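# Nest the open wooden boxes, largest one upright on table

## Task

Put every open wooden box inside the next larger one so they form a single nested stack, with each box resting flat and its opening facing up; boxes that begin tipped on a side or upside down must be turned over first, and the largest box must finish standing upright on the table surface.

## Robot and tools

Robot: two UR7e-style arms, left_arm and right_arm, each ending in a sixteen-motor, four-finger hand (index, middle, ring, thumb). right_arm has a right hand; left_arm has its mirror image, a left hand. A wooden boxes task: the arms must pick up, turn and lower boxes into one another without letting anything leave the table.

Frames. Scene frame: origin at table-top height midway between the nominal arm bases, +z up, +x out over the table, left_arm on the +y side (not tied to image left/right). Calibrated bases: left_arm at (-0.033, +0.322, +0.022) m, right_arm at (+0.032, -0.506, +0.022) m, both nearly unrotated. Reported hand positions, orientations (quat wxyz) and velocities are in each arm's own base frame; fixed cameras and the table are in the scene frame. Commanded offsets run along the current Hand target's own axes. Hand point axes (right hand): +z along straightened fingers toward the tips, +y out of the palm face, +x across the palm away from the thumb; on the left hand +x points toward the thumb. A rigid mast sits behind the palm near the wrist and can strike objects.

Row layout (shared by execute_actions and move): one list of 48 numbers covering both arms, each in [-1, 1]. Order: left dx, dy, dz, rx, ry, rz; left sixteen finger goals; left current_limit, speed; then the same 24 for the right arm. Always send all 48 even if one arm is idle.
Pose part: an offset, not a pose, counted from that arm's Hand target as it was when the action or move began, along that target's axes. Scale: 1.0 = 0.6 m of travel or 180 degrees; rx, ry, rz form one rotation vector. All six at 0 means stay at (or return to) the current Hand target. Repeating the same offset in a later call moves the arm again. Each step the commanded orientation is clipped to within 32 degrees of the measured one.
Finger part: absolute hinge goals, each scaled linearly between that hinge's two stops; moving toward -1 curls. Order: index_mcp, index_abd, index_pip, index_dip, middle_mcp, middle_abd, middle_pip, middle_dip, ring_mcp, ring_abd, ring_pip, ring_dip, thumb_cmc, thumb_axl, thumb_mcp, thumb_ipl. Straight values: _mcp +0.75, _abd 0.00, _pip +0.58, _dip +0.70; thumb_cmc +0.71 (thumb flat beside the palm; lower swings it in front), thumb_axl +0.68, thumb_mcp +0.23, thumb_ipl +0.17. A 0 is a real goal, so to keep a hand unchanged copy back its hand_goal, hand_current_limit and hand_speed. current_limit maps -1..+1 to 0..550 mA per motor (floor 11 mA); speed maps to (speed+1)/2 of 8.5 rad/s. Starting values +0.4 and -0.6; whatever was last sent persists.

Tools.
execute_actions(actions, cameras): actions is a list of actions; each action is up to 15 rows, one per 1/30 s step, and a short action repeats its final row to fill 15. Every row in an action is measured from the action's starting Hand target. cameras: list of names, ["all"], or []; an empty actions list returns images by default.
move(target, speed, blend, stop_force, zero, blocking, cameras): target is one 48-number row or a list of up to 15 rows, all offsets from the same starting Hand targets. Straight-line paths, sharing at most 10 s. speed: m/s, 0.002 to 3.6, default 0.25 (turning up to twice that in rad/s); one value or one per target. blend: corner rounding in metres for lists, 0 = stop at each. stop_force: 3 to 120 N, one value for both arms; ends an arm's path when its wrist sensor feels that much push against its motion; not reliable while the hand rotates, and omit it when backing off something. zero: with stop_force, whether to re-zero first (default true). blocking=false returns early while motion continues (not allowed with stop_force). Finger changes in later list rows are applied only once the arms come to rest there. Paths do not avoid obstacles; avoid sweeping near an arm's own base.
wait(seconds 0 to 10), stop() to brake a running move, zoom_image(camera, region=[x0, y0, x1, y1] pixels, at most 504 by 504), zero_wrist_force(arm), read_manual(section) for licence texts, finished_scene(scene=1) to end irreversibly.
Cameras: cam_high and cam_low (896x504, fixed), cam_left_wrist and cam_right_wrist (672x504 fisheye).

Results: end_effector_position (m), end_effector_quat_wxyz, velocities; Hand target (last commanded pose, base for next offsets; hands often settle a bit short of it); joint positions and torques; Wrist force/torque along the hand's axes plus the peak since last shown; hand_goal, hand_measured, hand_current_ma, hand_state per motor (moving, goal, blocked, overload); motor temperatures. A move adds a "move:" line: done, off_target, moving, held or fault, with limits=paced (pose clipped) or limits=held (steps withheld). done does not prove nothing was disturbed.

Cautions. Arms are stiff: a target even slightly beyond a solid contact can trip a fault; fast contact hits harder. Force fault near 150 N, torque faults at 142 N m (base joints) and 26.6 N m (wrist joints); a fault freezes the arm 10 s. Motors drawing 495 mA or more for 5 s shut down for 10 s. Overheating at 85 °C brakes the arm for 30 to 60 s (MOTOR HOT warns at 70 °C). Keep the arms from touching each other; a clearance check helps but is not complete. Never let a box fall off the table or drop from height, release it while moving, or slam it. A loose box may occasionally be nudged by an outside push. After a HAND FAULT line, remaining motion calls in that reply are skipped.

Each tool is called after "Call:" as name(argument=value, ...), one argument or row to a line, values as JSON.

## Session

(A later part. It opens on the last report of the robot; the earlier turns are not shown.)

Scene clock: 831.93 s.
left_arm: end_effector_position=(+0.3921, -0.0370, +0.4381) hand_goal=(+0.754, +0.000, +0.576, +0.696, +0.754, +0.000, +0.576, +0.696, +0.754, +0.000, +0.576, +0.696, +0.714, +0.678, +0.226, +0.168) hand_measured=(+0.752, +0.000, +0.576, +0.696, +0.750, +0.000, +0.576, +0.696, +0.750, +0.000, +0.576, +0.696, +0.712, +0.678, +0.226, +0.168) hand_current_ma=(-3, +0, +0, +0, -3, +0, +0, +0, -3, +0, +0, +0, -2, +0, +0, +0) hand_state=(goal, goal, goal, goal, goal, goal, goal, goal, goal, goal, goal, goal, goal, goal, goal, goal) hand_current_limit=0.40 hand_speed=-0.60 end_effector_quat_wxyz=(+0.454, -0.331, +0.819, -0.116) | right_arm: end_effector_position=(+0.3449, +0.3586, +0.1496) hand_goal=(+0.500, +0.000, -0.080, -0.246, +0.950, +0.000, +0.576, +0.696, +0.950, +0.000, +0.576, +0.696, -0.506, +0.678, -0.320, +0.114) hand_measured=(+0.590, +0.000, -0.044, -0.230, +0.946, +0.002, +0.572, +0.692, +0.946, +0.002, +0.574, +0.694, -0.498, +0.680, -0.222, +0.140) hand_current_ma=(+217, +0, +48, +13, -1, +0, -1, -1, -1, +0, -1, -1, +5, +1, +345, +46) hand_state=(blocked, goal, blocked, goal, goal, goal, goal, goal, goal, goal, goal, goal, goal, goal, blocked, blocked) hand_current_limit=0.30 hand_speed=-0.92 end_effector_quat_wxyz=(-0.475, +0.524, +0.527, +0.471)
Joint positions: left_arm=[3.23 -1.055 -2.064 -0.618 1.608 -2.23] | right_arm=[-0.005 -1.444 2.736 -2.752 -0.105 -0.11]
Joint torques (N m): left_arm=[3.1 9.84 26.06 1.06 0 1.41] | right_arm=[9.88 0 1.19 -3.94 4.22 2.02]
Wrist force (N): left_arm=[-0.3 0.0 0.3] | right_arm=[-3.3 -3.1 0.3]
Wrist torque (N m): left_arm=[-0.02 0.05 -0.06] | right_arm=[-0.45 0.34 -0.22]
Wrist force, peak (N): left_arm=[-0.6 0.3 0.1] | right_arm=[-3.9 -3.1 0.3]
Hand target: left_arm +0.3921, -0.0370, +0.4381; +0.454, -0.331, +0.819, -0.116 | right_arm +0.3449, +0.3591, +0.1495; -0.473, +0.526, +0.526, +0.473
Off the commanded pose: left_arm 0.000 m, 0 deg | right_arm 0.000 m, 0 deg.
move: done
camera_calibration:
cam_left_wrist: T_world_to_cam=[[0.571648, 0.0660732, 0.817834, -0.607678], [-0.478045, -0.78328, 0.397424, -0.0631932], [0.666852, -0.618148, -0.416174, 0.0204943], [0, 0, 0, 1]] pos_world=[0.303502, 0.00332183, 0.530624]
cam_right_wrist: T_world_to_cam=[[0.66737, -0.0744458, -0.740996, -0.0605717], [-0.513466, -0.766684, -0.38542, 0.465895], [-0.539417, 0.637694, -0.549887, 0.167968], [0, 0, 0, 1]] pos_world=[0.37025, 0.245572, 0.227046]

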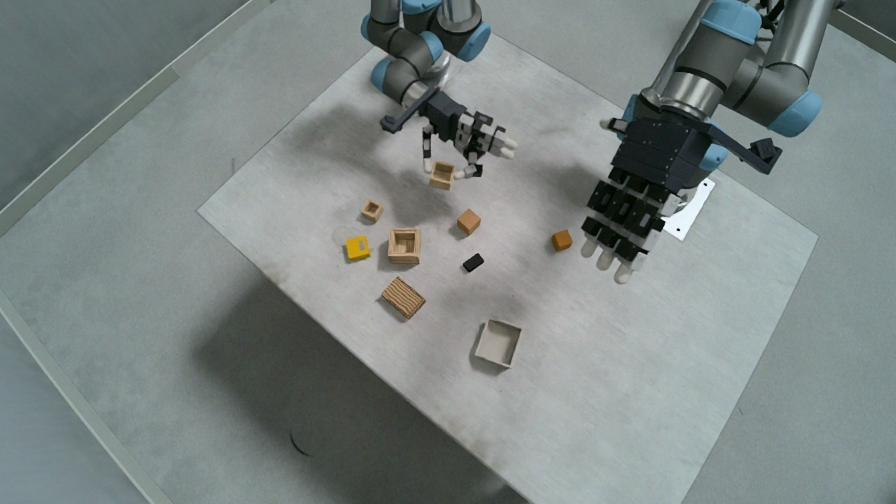

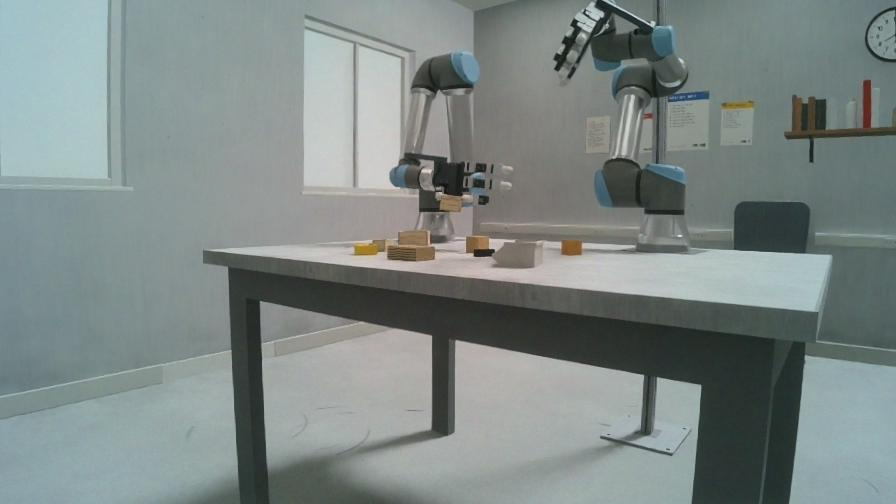

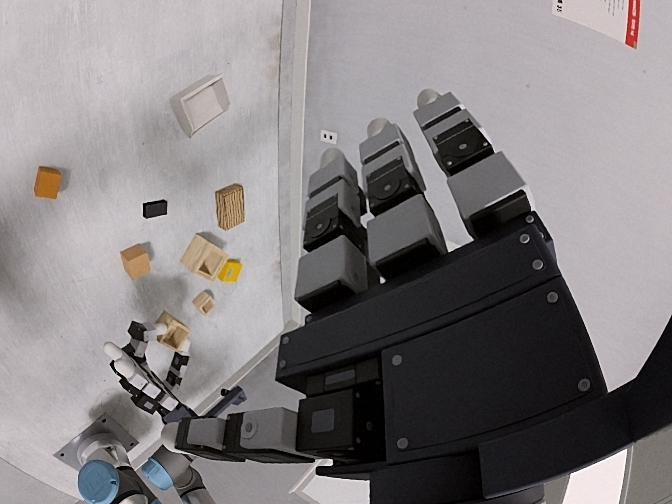

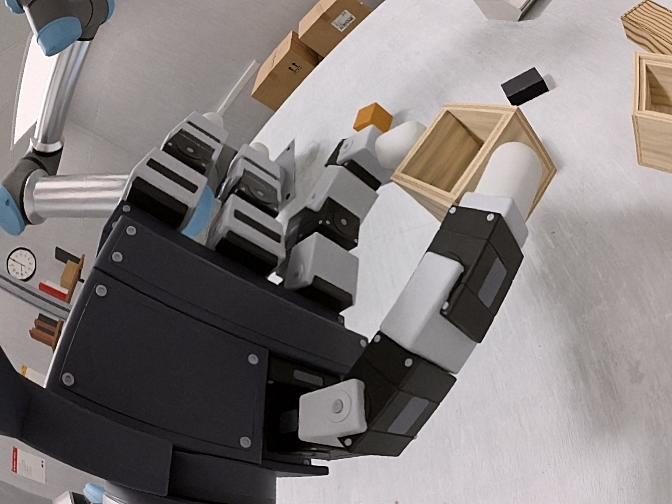

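Call:
move(
  target=[0,0,0,0,0,0,0.754,0,0.576,0.696,0.754,0,0.576,0.696,0.754,0,0.576,0.696,0.714,0.678,0.226,0.168,0.4,-0.6,-0.1600,0,0.0168,0,0,0,0.50,0,-0.08,-0.246,0.95,0,0.576,0.696,0.95,0,0.576,0.696,-0.507,0.678,-0.32,0.1135,0.3,-0.92],
  speed=0.12,
)

Call:
move(
  target=[0,0,0,0,0,0,0.754,0,0.576,0.696,0.754,0,0.576,0.696,0.754,0,0.576,0.696,0.714,0.678,0.226,0.168,0.4,-0.6,-0.045,0,0.0047,0,0,0,0.50,0,-0.08,-0.246,0.95,0,0.576,0.696,0.95,0,0.576,0.696,-0.507,0.678,-0.32,0.1135,0.3,-0.92],
  speed=0.015,
  stop_force=4,
  cameras=["all"],
)

Call:
zoom_image(
  camera="cam_low",
  region=[410, 180, 500, 260],
)

Scene clock: 842.03 s.
left_arm: end_effector_position=(+0.3921, -0.0370, +0.4381) hand_goal=(+0.754, +0.000, +0.576, +0.696, +0.754, +0.000, +0.576, +0.696, +0.754, +0.000, +0.576, +0.696, +0.714, +0.678, +0.226, +0.168) hand_measured=(+0.752, +0.000, +0.576, +0.696, +0.750, +0.000, +0.576, +0.696, +0.750, +0.000, +0.576, +0.696, +0.712, +0.678, +0.226, +0.168) hand_current_ma=(-3, +0, +0, +0, -3, +0, +0, +0, -3, +0, +0, +0, -2, +0, +0, +0) hand_state=(goal, goal, goal, goal, goal, goal, goal, goal, goal, goal, goal, goal, goal, goal, goal, goal) hand_current_limit=0.40 hand_speed=-0.60 end_effector_quat_wxyz=(+0.454, -0.331, +0.819, -0.116) | right_arm: end_effector_position=(+0.3448, +0.3583, +0.0531) hand_goal=(+0.500, +0.000, -0.080, -0.246, +0.950, +0.000, +0.576, +0.696, +0.950, +0.000, +0.576, +0.696, -0.506, +0.678, -0.320, +0.114) hand_measured=(+0.590, +0.000, -0.042, -0.230, +0.946, +0.002, +0.572, +0.692, +0.946, +0.002, +0.574, +0.694, -0.496, +0.682, -0.222, +0.140) hand_current_ma=(+217, +0, +48, +13, -1, +0, -1, -1, -1, +0, -1, -1, +6, +1, +344, +46) hand_state=(blocked, goal, blocked, goal, goal, goal, goal, goal, goal, goal, goal, goal, goal, goal, blocked, blocked) hand_current_limit=0.30 hand_speed=-0.92 end_effector_quat_wxyz=(+0.480, -0.520, -0.529, -0.470)
Joint positions: left_arm=[3.23 -1.055 -2.064 -0.618 1.608 -2.23] | right_arm=[-0.011 -0.967 2.727 -3.04 -0.103 -0.291]
Joint torques (N m): left_arm=[2.72 10.02 25.42 1.08 0.22 1.4] | right_arm=[9.54 -9.58 11.36 -3.58 4.24 1.7]
Wrist force (N): left_arm=[0.0 -0.1 0.3] | right_arm=[-3.4 -3.2 0.1]
Wrist torque (N m): left_arm=[-0.03 0.02 -0.03] | right_arm=[-0.46 0.38 -0.23]
Wrist force, peak (N): left_arm=[-0.7 -0.1 0.1] | right_arm=[-4.3 -3.5 0.6]
Hand target: left_arm +0.3921, -0.0370, +0.4381; +0.454, -0.331, +0.819, -0.116 | right_arm +0.3449, +0.3590, +0.0530; +0.473, -0.526, -0.526, -0.473
Off the commanded pose: left_arm 0.000 m, 0 deg | right_arm 0.001 m, 1 deg.
move: done

Scene clock: 844.80 s.
left_arm: end_effector_position=(+0.3921, -0.0370, +0.4381) hand_goal=(+0.754, +0.000, +0.576, +0.696, +0.754, +0.000, +0.576, +0.696, +0.754, +0.000, +0.576, +0.696, +0.714, +0.678, +0.226, +0.168) hand_measured=(+0.752, +0.000, +0.576, +0.696, +0.750, +0.000, +0.576, +0.696, +0.750, +0.000, +0.576, +0.696, +0.712, +0.678, +0.226, +0.168) hand_current_ma=(-3, +0, +0, +0, -3, +0, +0, +0, -3, +0, +0, +0, -2, +0, +0, +0) hand_state=(goal, goal, goal, goal, goal, goal, goal, goal, goal, goal, goal, goal, goal, goal, goal, goal) hand_current_limit=0.40 hand_speed=-0.60 end_effector_quat_wxyz=(+0.454, -0.331, +0.819, -0.116) | right_arm: end_effector_position=(+0.3448, +0.3584, +0.0301) hand_goal=(+0.500, +0.000, -0.080, -0.246, +0.950, +0.000, +0.576, +0.696, +0.950, +0.000, +0.576, +0.696, -0.506, +0.678, -0.320, +0.114) hand_measured=(+0.588, +0.002, -0.042, -0.230, +0.948, +0.002, +0.572, +0.692, +0.948, +0.002, +0.574, +0.694, -0.516, +0.670, -0.222, +0.146) hand_current_ma=(+211, +0, +49, +13, -1, +0, -1, -1, -1, +1, -1, -1, -7, -6, +344, +61) hand_state=(blocked, goal, blocked, goal, goal, goal, goal, goal, goal, goal, goal, goal, goal, goal, blocked, blocked) hand_current_limit=0.30 hand_speed=-0.92 end_effector_quat_wxyz=(-0.477, +0.522, +0.528, +0.470)
Joint positions: left_arm=[3.23 -1.055 -2.064 -0.618 1.608 -2.23] | right_arm=[-0.008 -0.792 2.712 -3.285 -0.104 -0.205]
Joint torques (N m): left_arm=[3.04 10.53 25.08 1.21 0.24 1.35] | right_arm=[-6.72 -37.86 15.02 -0.63 4.08 -2.2]
Wrist force (N): left_arm=[0.0 0.2 0.1] | right_arm=[-3.1 -3.5 0.0]
Wrist torque (N m): left_arm=[0.02 0.01 -0.04] | right_arm=[-0.49 0.36 -0.13]
Wrist force, peak (N): left_arm=[-0.5 -0.2 0.3] | right_arm=[-3.6 -3.5 0.0]
Hand target: left_arm +0.3921, -0.0370, +0.4381; +0.454, -0.331, +0.819, -0.116 | right_arm +0.3448, +0.3584, +0.0301; -0.478, +0.522, +0.528, +0.470 (not the last commanded pose)
Off the commanded pose: left_arm 0.000 m, 0 deg | right_arm 0.004 m, 1 deg.
move: contact (right_arm)
camera_calibration:
cam_left_wrist: T_world_to_cam=[[0.571648, 0.0660732, 0.817834, -0.607678], [-0.478045, -0.78328, 0.397424, -0.0631932], [0.666852, -0.618148, -0.416174, 0.0204943], [0, 0, 0, 1]] pos_world=[0.303502, 0.00332183, 0.530624]
cam_right_wrist: T_world_to_cam=[[0.66728, -0.0684469, -0.741655, -0.151201], [-0.50875, -0.769155, -0.386747, 0.418924], [-0.543976, 0.635386, -0.548064, 0.104668], [0, 0, 0, 1]] pos_world=[0.370958, 0.245364, 0.107244]

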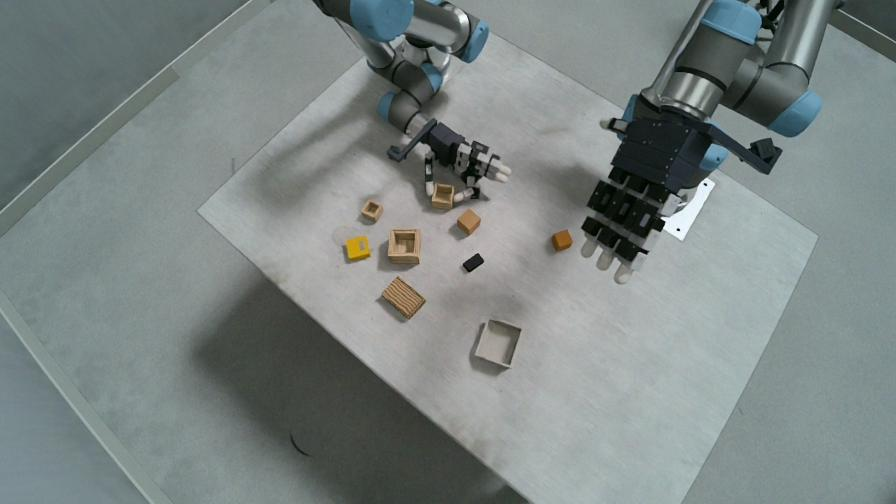

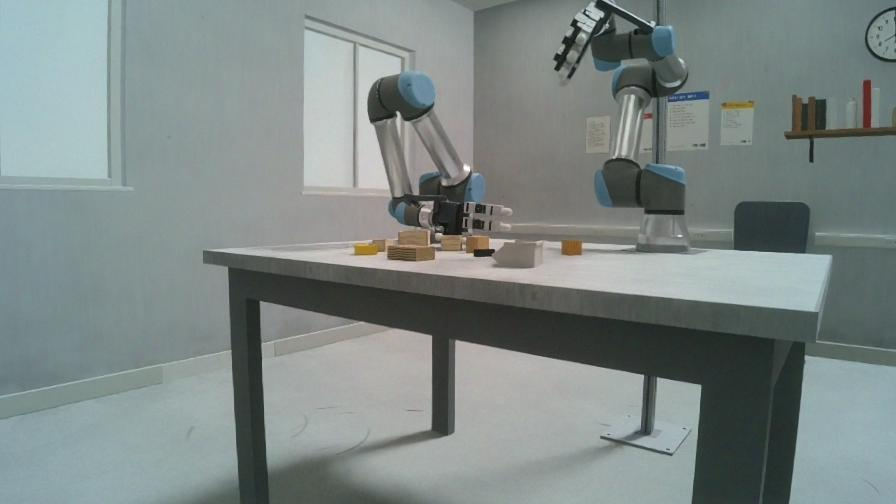

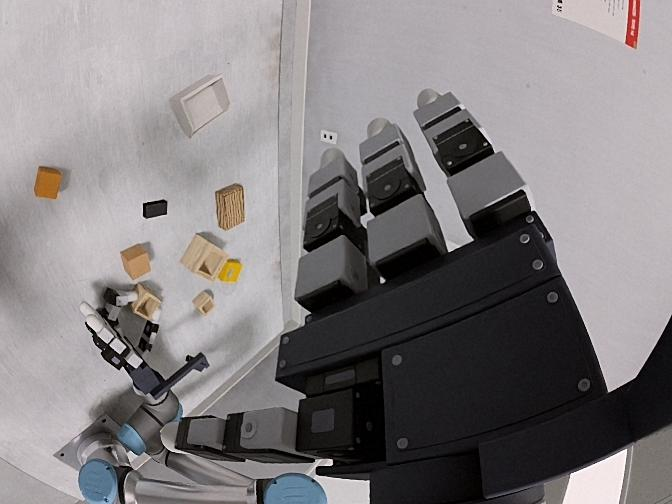

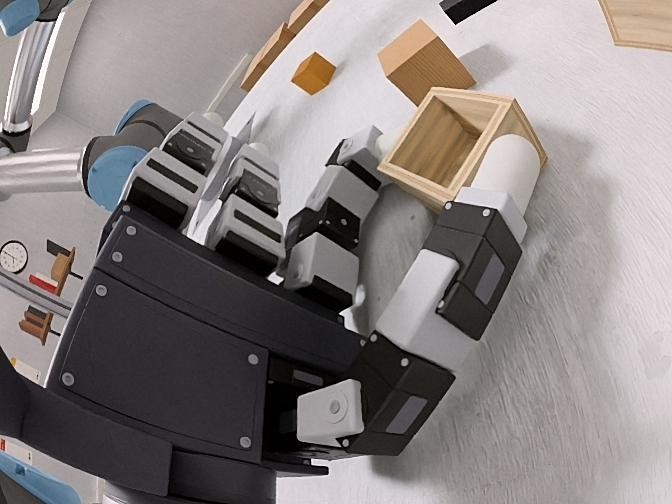

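Scaled by 5.600 from the camera's 896x504 image, which has a finer 1280x720 frame.

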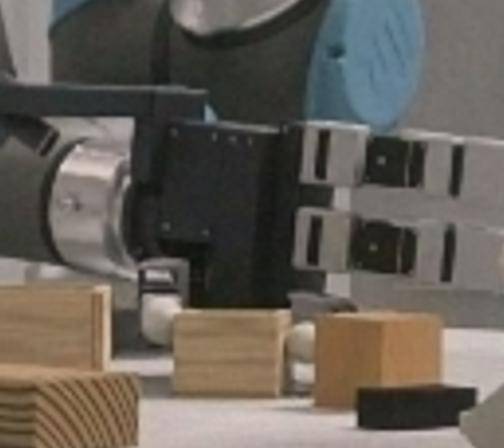

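Call:
move(
  target=[0,0,0,0,0,0,0.754,0,0.576,0.696,0.754,0,0.576,0.696,0.754,0,0.576,0.696,0.714,0.678,0.226,0.168,0.4,-0.6,0,0,0,0,0,0,0.67,0,-0.08,-0.246,0.95,0,0.576,0.696,0.95,0,0.576,0.696,-0.507,0.678,-0.09,0.1135,0.3,-0.92],
  speed=0.05,
)

Call:
wait(
  seconds=1.0,
  cameras=["cam_high","cam_right_wrist","cam_low"],
)

Call:
zoom_image(
  camera="cam_high",
  region=[400, 140, 500, 240],
)

Call:
zoom_image(
  camera="cam_low",
  region=[410, 180, 500, 260],
)

Scene clock: 851.97 s.
left_arm: end_effector_position=(+0.3921, -0.0370, +0.4381) hand_goal=(+0.754, +0.000, +0.576, +0.696, +0.754, +0.000, +0.576, +0.696, +0.754, +0.000, +0.576, +0.696, +0.714, +0.678, +0.226, +0.168) hand_measured=(+0.752, +0.000, +0.576, +0.696, +0.750, +0.000, +0.576, +0.696, +0.750, +0.000, +0.576, +0.696, +0.712, +0.678, +0.226, +0.168) hand_current_ma=(-3, +0, +0, +0, -3, +0, +0, +0, -3, +0, +0, +0, -2, +0, +0, +0) hand_state=(goal, goal, goal, goal, goal, goal, goal, goal, goal, goal, goal, goal, goal, goal, goal, goal) hand_current_limit=0.40 hand_speed=-0.60 end_effector_quat_wxyz=(+0.454, -0.331, +0.819, -0.116) | right_arm: end_effector_position=(+0.3448, +0.3584, +0.0301) hand_goal=(+0.670, +0.000, -0.080, -0.246, +0.950, +0.000, +0.576, +0.696, +0.950, +0.000, +0.576, +0.696, -0.506, +0.678, -0.090, +0.114) hand_measured=(+0.668, +0.002, -0.076, -0.242, +0.948, +0.002, +0.572, +0.692, +0.948, +0.002, +0.574, +0.694, -0.500, +0.678, -0.092, +0.116) hand_current_ma=(-1, +0, +1, +1, -1, +0, -1, -1, -1, +1, -1, -1, +3, +0, -1, +1) hand_state=(goal, goal, goal, goal, goal, goal, goal, goal, goal, goal, goal, goal, goal, goal, goal, goal) hand_current_limit=0.30 hand_speed=-0.92 end_effector_quat_wxyz=(-0.478, +0.522, +0.528, +0.470)
Joint positions: left_arm=[3.23 -1.055 -2.064 -0.618 1.608 -2.23] | right_arm=[-0.008 -0.793 2.712 -3.283 -0.104 -0.206]
Joint torques (N m): left_arm=[2.26 10.22 24.61 1.08 0.24 1.37] | right_arm=[-7.44 -36.44 15.65 -0.42 1.86 -2.22]
Wrist force (N): left_arm=[-0.1 0.0 0.2] | right_arm=[-3.0 -3.6 0.0]
Wrist torque (N m): left_arm=[-0.02 0.03 -0.04] | right_arm=[-0.49 0.37 -0.13]
Wrist force, peak (N): left_arm=[-0.5 -0.2 0.4] | right_arm=[-3.4 -3.6 0.1]
Hand target: left_arm +0.3921, -0.0370, +0.4381; +0.454, -0.331, +0.819, -0.116 | right_arm +0.3448, +0.3584, +0.0301; -0.478, +0.522, +0.528, +0.470
Off the commanded pose: left_arm 0.000 m, 0 deg | right_arm 0.000 m, 0 deg.
move: done

Scene clock: 852.97 s.
left_arm: end_effector_position=(+0.3921, -0.0370, +0.4381) hand_goal=(+0.754, +0.000, +0.576, +0.696, +0.754, +0.000, +0.576, +0.696, +0.754, +0.000, +0.576, +0.696, +0.714, +0.678, +0.226, +0.168) hand_measured=(+0.752, +0.000, +0.576, +0.696, +0.750, +0.000, +0.576, +0.696, +0.750, +0.000, +0.576, +0.696, +0.712, +0.678, +0.226, +0.168) hand_current_ma=(-3, +0, +0, +0, -3, +0, +0, +0, -3, +0, +0, +0, -2, +0, +0, +0) hand_state=(goal, goal, goal, goal, goal, goal, goal, goal, goal, goal, goal, goal, goal, goal, goal, goal) hand_current_limit=0.40 hand_speed=-0.60 end_effector_quat_wxyz=(+0.454, -0.331, +0.819, -0.116) | right_arm: end_effector_position=(+0.3448, +0.3584, +0.0301) hand_goal=(+0.670, +0.000, -0.080, -0.246, +0.950, +0.000, +0.576, +0.696, +0.950, +0.000, +0.576, +0.696, -0.506, +0.678, -0.090, +0.114) hand_measured=(+0.668, +0.002, -0.076, -0.242, +0.948, +0.002, +0.572, +0.692, +0.948, +0.002, +0.574, +0.694, -0.500, +0.678, -0.092, +0.116) hand_current_ma=(-1, +0, +1, +1, -1, +0, -1, -1, -1, +1, -1, -1, +3, +0, -1, +1) hand_state=(goal, goal, goal, goal, goal, goal, goal, goal, goal, goal, goal, goal, goal, goal, goal, goal) hand_current_limit=0.30 hand_speed=-0.92 end_effector_quat_wxyz=(-0.478, +0.522, +0.528, +0.470)
Joint positions: left_arm=[3.23 -1.055 -2.064 -0.618 1.608 -2.23] | right_arm=[-0.008 -0.793 2.712 -3.283 -0.104 -0.206]
Joint torques (N m): left_arm=[2.67 9.69 24.69 0.95 0.34 1.41] | right_arm=[-6.9 -36.05 14.99 -0.34 1.17 -2.32]
Wrist force (N): left_arm=[-0.3 -0.2 0.2] | right_arm=[-3.1 -3.6 0.2]
Wrist torque (N m): left_arm=[-0.04 0.05 -0.05] | right_arm=[-0.51 0.38 -0.14]
Wrist force, peak (N): left_arm=[-0.3 0.1 0.5] | right_arm=[-3.2 -3.7 0.1]
Hand target: left_arm +0.3921, -0.0370, +0.4381; +0.454, -0.331, +0.819, -0.116 | right_arm +0.3448, +0.3584, +0.0301; -0.478, +0.522, +0.528, +0.470
Off the commanded pose: left_arm 0.000 m, 0 deg | right_arm 0.000 m, 0 deg.
wait: 1.00 s; at rest by 0.17 s
camera_calibration:
cam_right_wrist: T_world_to_cam=[[0.66728, -0.0684469, -0.741655, -0.151201], [-0.50875, -0.769155, -0.386747, 0.418924], [-0.543976, 0.635386, -0.548064, 0.104668], [0, 0, 0, 1]] pos_world=[0.370958, 0.245364, 0.107244]
Images, in order (width x height): cam_high 896x504, cam_low 896x504, cam_right_wrist 672x504.

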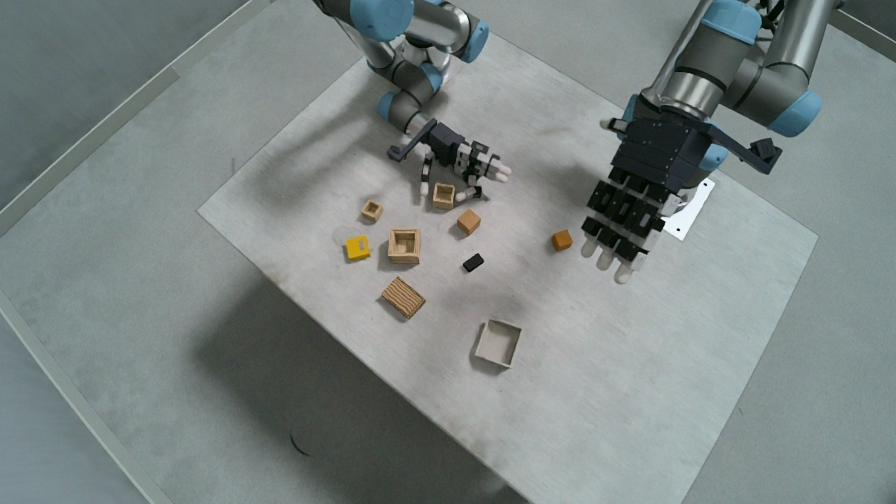

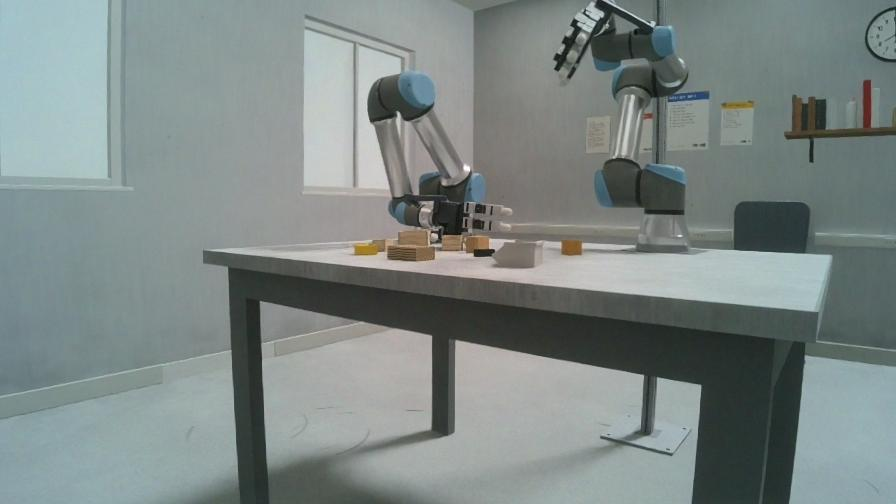

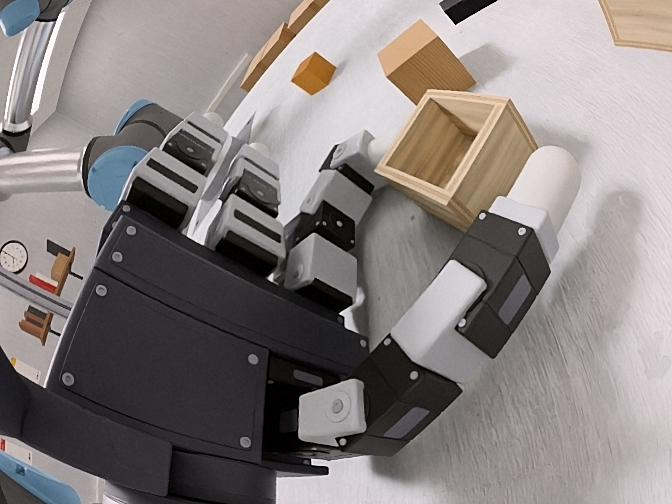

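Scaled by 5.040 from the camera's 896x504 image, which has a finer 1280x720 frame.

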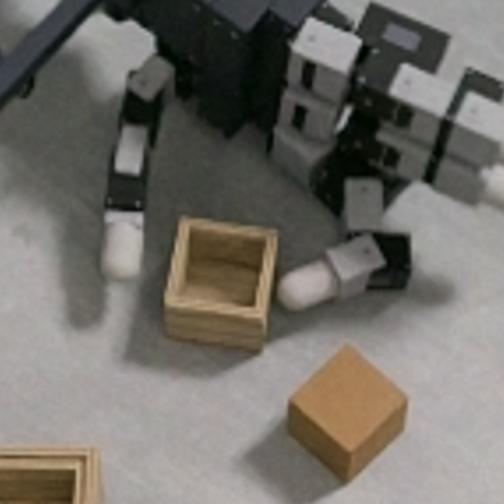

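Scaled by 5.600 from the camera's 896x504 image, which has a finer 1280x720 frame.

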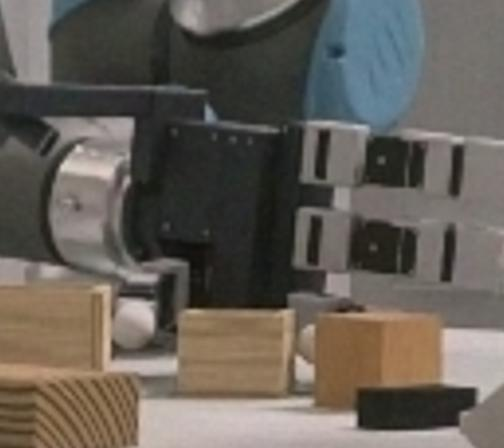

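Call:
move(
  target=[0,0,0,0,0,0,0.754,0,0.576,0.696,0.754,0,0.576,0.696,0.754,0,0.576,0.696,0.714,0.678,0.226,0.168,0.4,-0.6,0.0166,0,-0.0017,0,0,0,0.72,0,-0.08,-0.246,0.95,0,0.576,0.696,0.95,0,0.576,0.696,-0.507,0.678,-0.07,0.1135,0.3,-0.8],
  speed=0.05,
)

Call:
move(
  target=[0,0,0,0,0,0,0.754,0,0.576,0.696,0.754,0,0.576,0.696,0.754,0,0.576,0.696,0.714,0.678,0.226,0.168,0.4,-0.6,0.1820,0,-0.0191,0,0,0,0.72,0,-0.08,-0.246,0.95,0,0.576,0.696,0.95,0,0.576,0.696,-0.507,0.678,-0.07,0.1135,0.3,-0.8],
  speed=0.15,
  cameras=["all"],
)

Call:
zoom_image(
  camera="cam_high",
  region=[420, 170, 480, 230],
)

Call:
zoom_image(
  camera="cam_left_wrist",
  region=[100, 220, 270, 350],
)

Scene clock: 869.70 s.
left_arm: end_effector_position=(+0.3921, -0.0370, +0.4381) hand_goal=(+0.754, +0.000, +0.576, +0.696, +0.754, +0.000, +0.576, +0.696, +0.754, +0.000, +0.576, +0.696, +0.714, +0.678, +0.226, +0.168) hand_measured=(+0.752, +0.000, +0.576, +0.696, +0.750, +0.000, +0.576, +0.696, +0.750, +0.000, +0.576, +0.696, +0.712, +0.678, +0.226, +0.168) hand_current_ma=(-3, +0, +0, +0, -3, +0, +0, +0, -3, +0, +0, +0, -2, +0, +0, +0) hand_state=(goal, goal, goal, goal, goal, goal, goal, goal, goal, goal, goal, goal, goal, goal, goal, goal) hand_current_limit=0.40 hand_speed=-0.60 end_effector_quat_wxyz=(+0.454, -0.331, +0.819, -0.116) | right_arm: end_effector_position=(+0.3448, +0.3585, +0.0401) hand_goal=(+0.720, +0.000, -0.080, -0.246, +0.950, +0.000, +0.576, +0.696, +0.950, +0.000, +0.576, +0.696, -0.506, +0.678, -0.070, +0.114) hand_measured=(+0.718, +0.002, -0.078, -0.242, +0.948, +0.002, +0.572, +0.692, +0.948, +0.002, +0.574, +0.694, -0.500, +0.678, -0.072, +0.116) hand_current_ma=(-1, +0, +1, +1, -1, +0, -1, -1, -1, +1, -1, -1, +3, +0, -1, +1) hand_state=(goal, goal, goal, goal, goal, goal, goal, goal, goal, goal, goal, goal, goal, goal, goal, goal) hand_current_limit=0.30 hand_speed=-0.80 end_effector_quat_wxyz=(-0.477, +0.522, +0.528, +0.470)
Joint positions: left_arm=[3.23 -1.055 -2.064 -0.618 1.608 -2.23] | right_arm=[-0.008 -0.84 2.721 -3.256 -0.104 -0.195]
Joint torques (N m): left_arm=[1.33 10.29 25.29 0.96 0.35 1.41] | right_arm=[-0.76 -35.53 13.48 -0.54 1.39 -2.02]
Wrist force (N): left_arm=[-0.2 0.0 0.3] | right_arm=[-3.0 -3.6 0.4]
Wrist torque (N m): left_arm=[-0.02 0.04 -0.05] | right_arm=[-0.51 0.36 -0.13]
Wrist force, peak (N): left_arm=[-0.5 -0.1 -0.1] | right_arm=[-3.4 -3.8 0.1]
Hand target: left_arm +0.3921, -0.0370, +0.4381; +0.454, -0.331, +0.819, -0.116 | right_arm +0.3448, +0.3584, +0.0401; -0.478, +0.522, +0.528, +0.470
Off the commanded pose: left_arm 0.000 m, 0 deg | right_arm 0.000 m, 0 deg.
move: done

Scene clock: 871.67 s.
left_arm: end_effector_position=(+0.3921, -0.0370, +0.4381) hand_goal=(+0.754, +0.000, +0.576, +0.696, +0.754, +0.000, +0.576, +0.696, +0.754, +0.000, +0.576, +0.696, +0.714, +0.678, +0.226, +0.168) hand_measured=(+0.752, +0.000, +0.576, +0.696, +0.750, +0.000, +0.576, +0.696, +0.750, +0.000, +0.576, +0.696, +0.712, +0.678, +0.226, +0.168) hand_current_ma=(-3, +0, +0, +0, -3, +0, +0, +0, -3, +0, +0, +0, -2, +0, +0, +0) hand_state=(goal, goal, goal, goal, goal, goal, goal, goal, goal, goal, goal, goal, goal, goal, goal, goal) hand_current_limit=0.40 hand_speed=-0.60 end_effector_quat_wxyz=(+0.454, -0.331, +0.819, -0.116) | right_arm: end_effector_position=(+0.3450, +0.3588, +0.1499) hand_goal=(+0.720, +0.000, -0.080, -0.246, +0.950, +0.000, +0.576, +0.696, +0.950, +0.000, +0.576, +0.696, -0.506, +0.678, -0.070, +0.114) hand_measured=(+0.718, +0.002, -0.078, -0.242, +0.948, +0.002, +0.572, +0.692, +0.948, +0.002, +0.574, +0.694, -0.498, +0.678, -0.072, +0.116) hand_current_ma=(-1, +0, +1, +1, -1, +0, -1, -1, -1, +1, -1, -1, +4, +0, -1, +1) hand_state=(goal, goal, goal, goal, goal, goal, goal, goal, goal, goal, goal, goal, goal, goal, goal, goal) hand_current_limit=0.30 hand_speed=-0.80 end_effector_quat_wxyz=(-0.473, +0.526, +0.523, +0.475)
Joint positions: left_arm=[3.23 -1.055 -2.064 -0.618 1.608 -2.23] | right_arm=[0 -1.351 2.752 -3.022 -0.102 0.051]
Joint torques (N m): left_arm=[2.64 10.65 25.12 1.13 0.46 1.5] | right_arm=[-8.62 -27.75 -15.94 -0.82 -0.27 -2.23]
Wrist force (N): left_arm=[-0.3 -0.1 0.0] | right_arm=[-2.8 -3.3 0.3]
Wrist torque (N m): left_arm=[-0.01 0.05 -0.06] | right_arm=[-0.49 0.33 -0.09]
Wrist force, peak (N): left_arm=[-0.6 -0.2 0.2] | right_arm=[-4.0 -3.5 0.1]
Hand target: left_arm +0.3921, -0.0370, +0.4381; +0.454, -0.331, +0.819, -0.116 | right_arm +0.3451, +0.3581, +0.1499; -0.478, +0.522, +0.528, +0.470
Off the commanded pose: left_arm 0.000 m, 0 deg | right_arm 0.001 m, 1 deg.
move: done
camera_calibration:
cam_left_wrist: T_world_to_cam=[[0.571648, 0.0660732, 0.817834, -0.607678], [-0.478045, -0.78328, 0.397424, -0.0631932], [0.666852, -0.618148, -0.416174, 0.0204943], [0, 0, 0, 1]] pos_world=[0.303502, 0.00332183, 0.530624]
cam_right_wrist: T_world_to_cam=[[0.667071, -0.0810589, -0.740571, -0.0579427], [-0.52252, -0.759467, -0.387534, 0.467025], [-0.531026, 0.645476, -0.548973, 0.162241], [0, 0, 0, 1]] pos_world=[0.368836, 0.245271, 0.227143]

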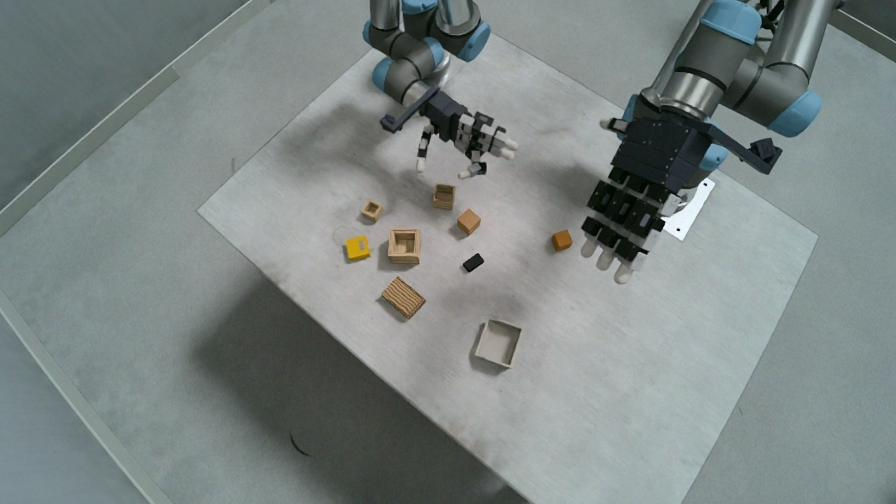

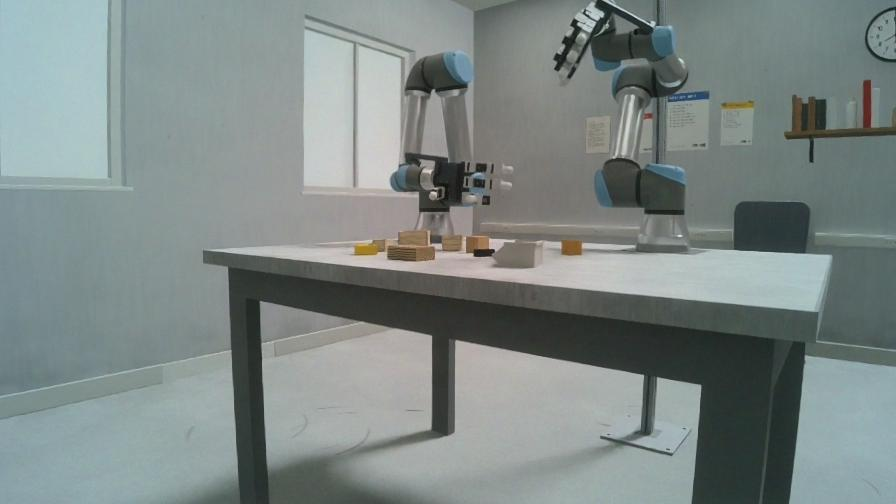

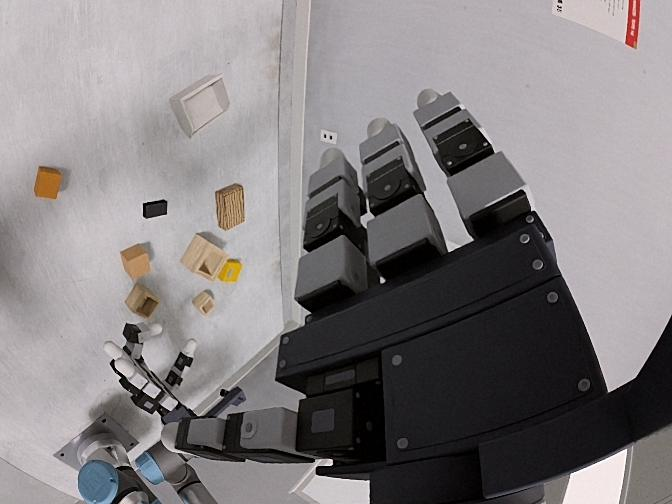

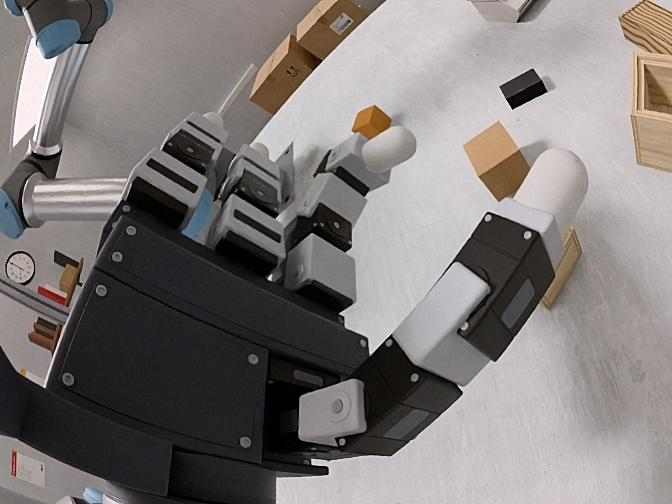

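Scaled by 8.400 from the camera's 896x504 image, which has a finer 1280x720 frame.

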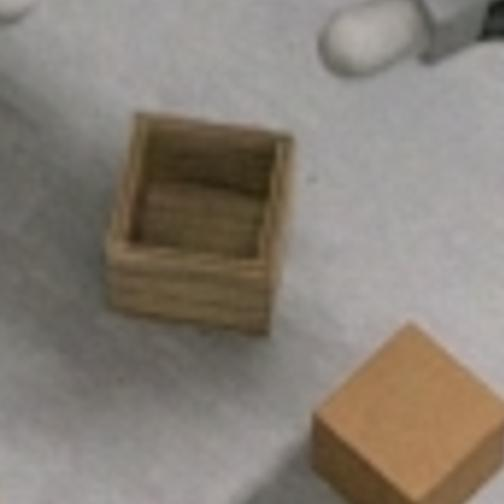

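Scaled by 2.965 from the camera's 672x504 image, which has a finer 960x720 frame.

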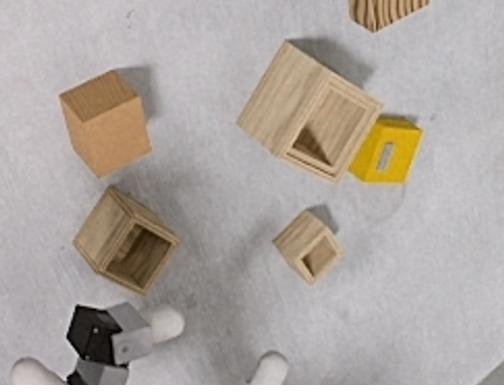

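Call:
zoom_image(
  camera="cam_high",
  region=[350, 190, 400, 240],
)

Call:
zoom_image(
  camera="cam_left_wrist",
  region=[185, 285, 225, 325],
)

Call:
zoom_image(
  camera="cam_high",
  region=[382, 220, 428, 270],
)

Scaled by 10.080 from the camera's 896x504 image, which has a finer 1280x720 frame.

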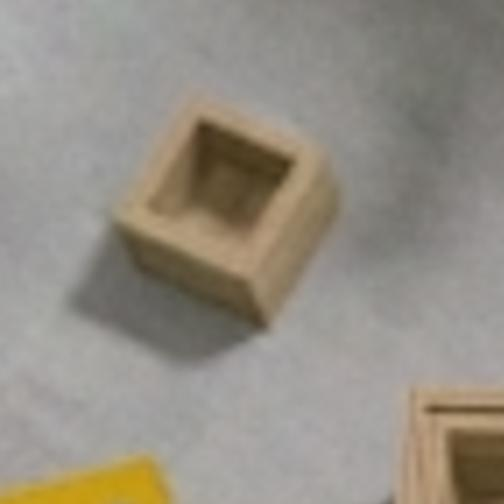

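Scaled by 12.600 from the camera's 672x504 image, which has a finer 960x720 frame.

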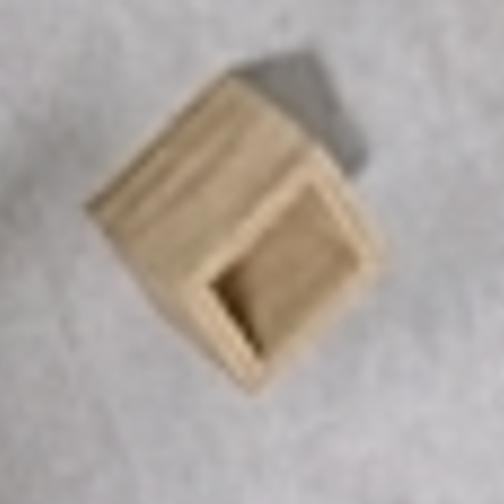

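Scaled by 10.080 from the camera's 896x504 image, which has a finer 1280x720 frame.

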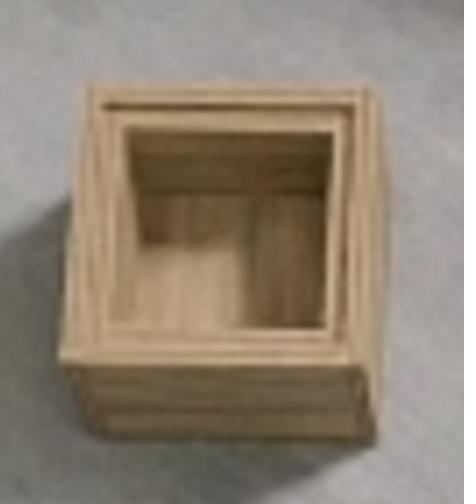

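Call:
move(
  target=[0,0,0,0,0,0,0.754,0,0.576,0.696,0.754,0,0.576,0.696,0.754,0,0.576,0.696,0.714,0.678,0.226,0.168,0.4,-0.6,0,0,-0.0108,0,0,0.5,0.72,0,-0.08,-0.246,0.95,0,0.576,0.696,0.95,0,0.576,0.696,-0.507,0.678,-0.07,0.1135,0.3,-0.8],
  speed=0.3,
  cameras=["cam_high","cam_low","cam_left_wrist"],
)

Scene clock: 928.10 s.
left_arm: end_effector_position=(+0.3921, -0.0370, +0.4381) hand_goal=(+0.754, +0.000, +0.576, +0.696, +0.754, +0.000, +0.576, +0.696, +0.754, +0.000, +0.576, +0.696, +0.714, +0.678, +0.226, +0.168) hand_measured=(+0.752, +0.000, +0.576, +0.696, +0.750, +0.000, +0.576, +0.696, +0.750, +0.000, +0.576, +0.696, +0.712, +0.678, +0.226, +0.168) hand_current_ma=(-3, +0, +0, +0, -3, +0, +0, +0, -3, +0, +0, +0, -2, +0, +0, +0) hand_state=(goal, goal, goal, goal, goal, goal, goal, goal, goal, goal, goal, goal, goal, goal, goal, goal) hand_current_limit=0.40 hand_speed=-0.60 end_effector_quat_wxyz=(+0.454, -0.331, +0.819, -0.116) | right_arm: end_effector_position=(+0.3452, +0.3514, +0.1506) hand_goal=(+0.720, +0.000, -0.080, -0.246, +0.950, +0.000, +0.576, +0.696, +0.950, +0.000, +0.576, +0.696, -0.506, +0.678, -0.070, +0.114) hand_measured=(+0.714, +0.002, -0.078, -0.242, +0.942, +0.002, +0.572, +0.692, +0.942, +0.002, +0.574, +0.694, -0.504, +0.678, -0.070, +0.116) hand_current_ma=(-3, +0, +0, +1, -4, +0, -1, -1, -4, +1, -1, -1, +0, +0, +0, +1) hand_state=(goal, goal, goal, goal, goal, goal, goal, goal, goal, goal, goal, goal, goal, goal, goal, goal) hand_current_limit=0.30 hand_speed=-0.80 end_effector_quat_wxyz=(-0.670, +0.742, +0.005, -0.006)
Joint positions: left_arm=[3.23 -1.055 -2.064 -0.618 1.608 -2.23] | right_arm=[-0.004 -1.494 2.406 -2.305 -0.103 1.393]
Joint torques (N m): left_arm=[2.39 10.13 24.34 1.05 0.41 1.4] | right_arm=[6.06 -5.62 -5.84 -3.87 -0.35 2.17]
Wrist force (N): left_arm=[-0.2 -0.1 0.1] | right_arm=[-0.6 -1.2 0.6]
Wrist torque (N m): left_arm=[-0.02 0.03 -0.04] | right_arm=[-0.30 0.08 -0.11]
Wrist force, peak (N): left_arm=[-0.5 0.1 0.4] | right_arm=[-3.2 -3.6 0.7]
Hand target: left_arm +0.3921, -0.0370, +0.4381; +0.454, -0.331, +0.819, -0.116 | right_arm +0.3451, +0.3516, +0.1506; -0.670, +0.742, +0.004, -0.005
Off the commanded pose: left_arm 0.000 m, 0 deg | right_arm 0.000 m, 0 deg.
move: done
camera_calibration:
cam_left_wrist: T_world_to_cam=[[0.571648, 0.0660732, 0.817834, -0.607678], [-0.478045, -0.78328, 0.397424, -0.0631932], [0.666852, -0.618148, -0.416174, 0.0204943], [0, 0, 0, 1]] pos_world=[0.303502, 0.00332183, 0.530624]
Images, in order (width x height): cam_high 896x504, cam_low 896x504, cam_left_wrist 672x504.

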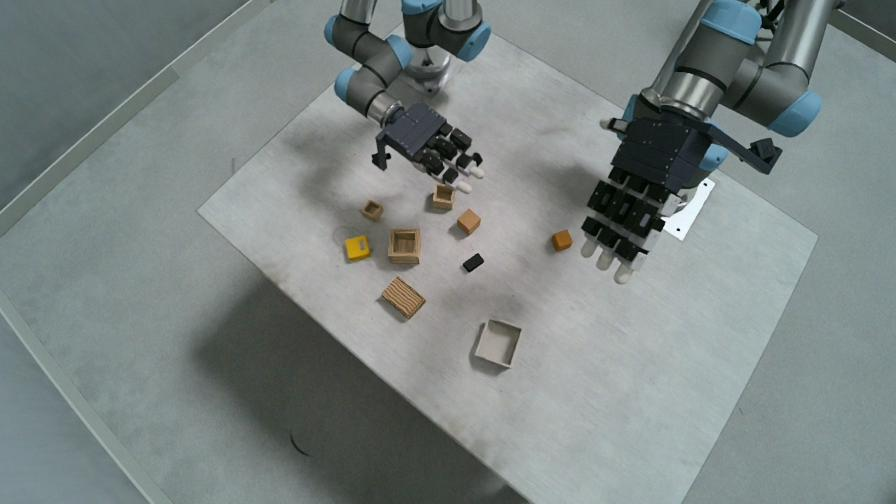

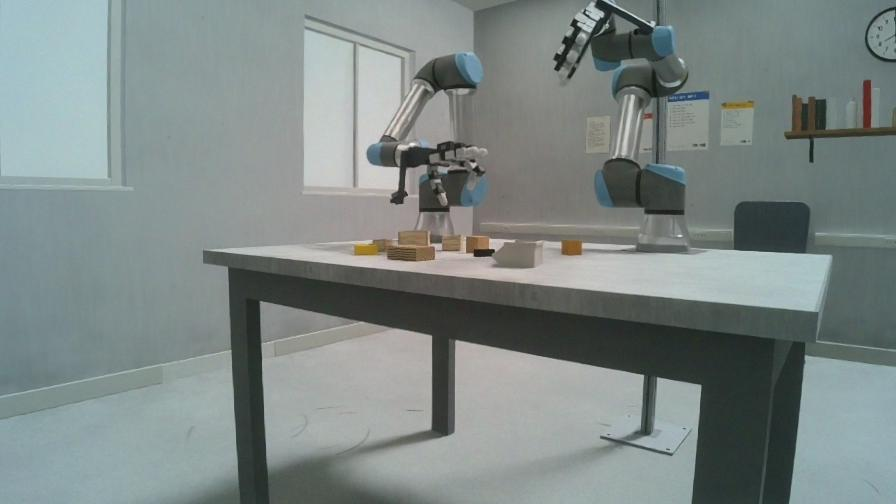

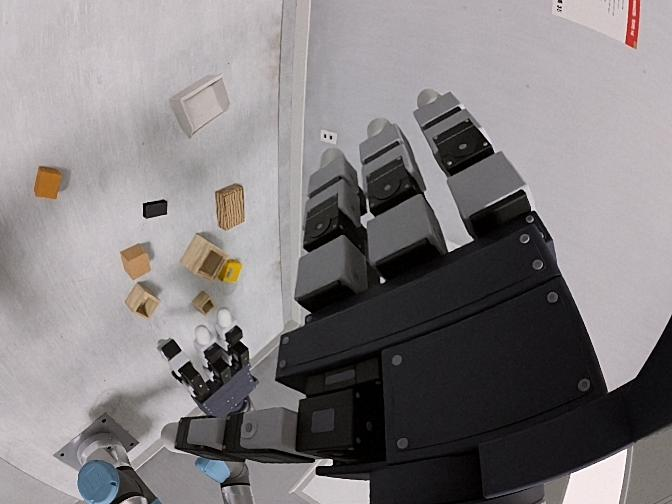

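Call:
zoom_image(
  camera="cam_high",
  region=[350, 190, 400, 240],
)

Call:
zoom_image(
  camera="cam_high",
  region=[420, 170, 470, 220],
)

Scaled by 10.080 from the camera's 896x504 image, which has a finer 1280x720 frame.

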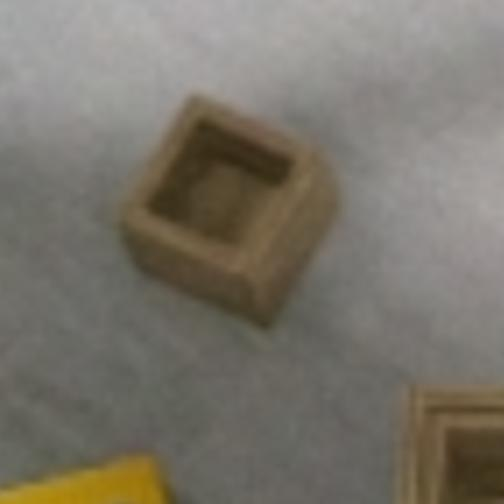

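Scaled by 10.080 from the camera's 896x504 image, which has a finer 1280x720 frame.

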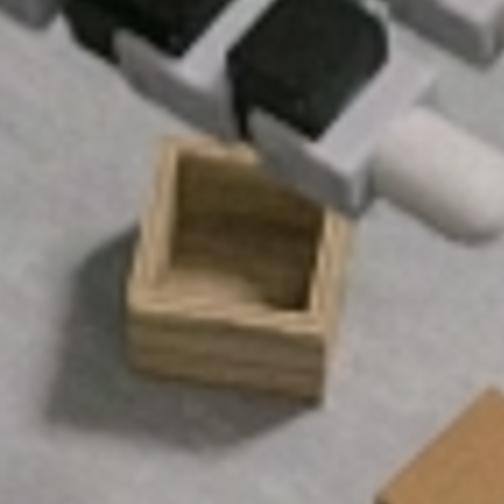

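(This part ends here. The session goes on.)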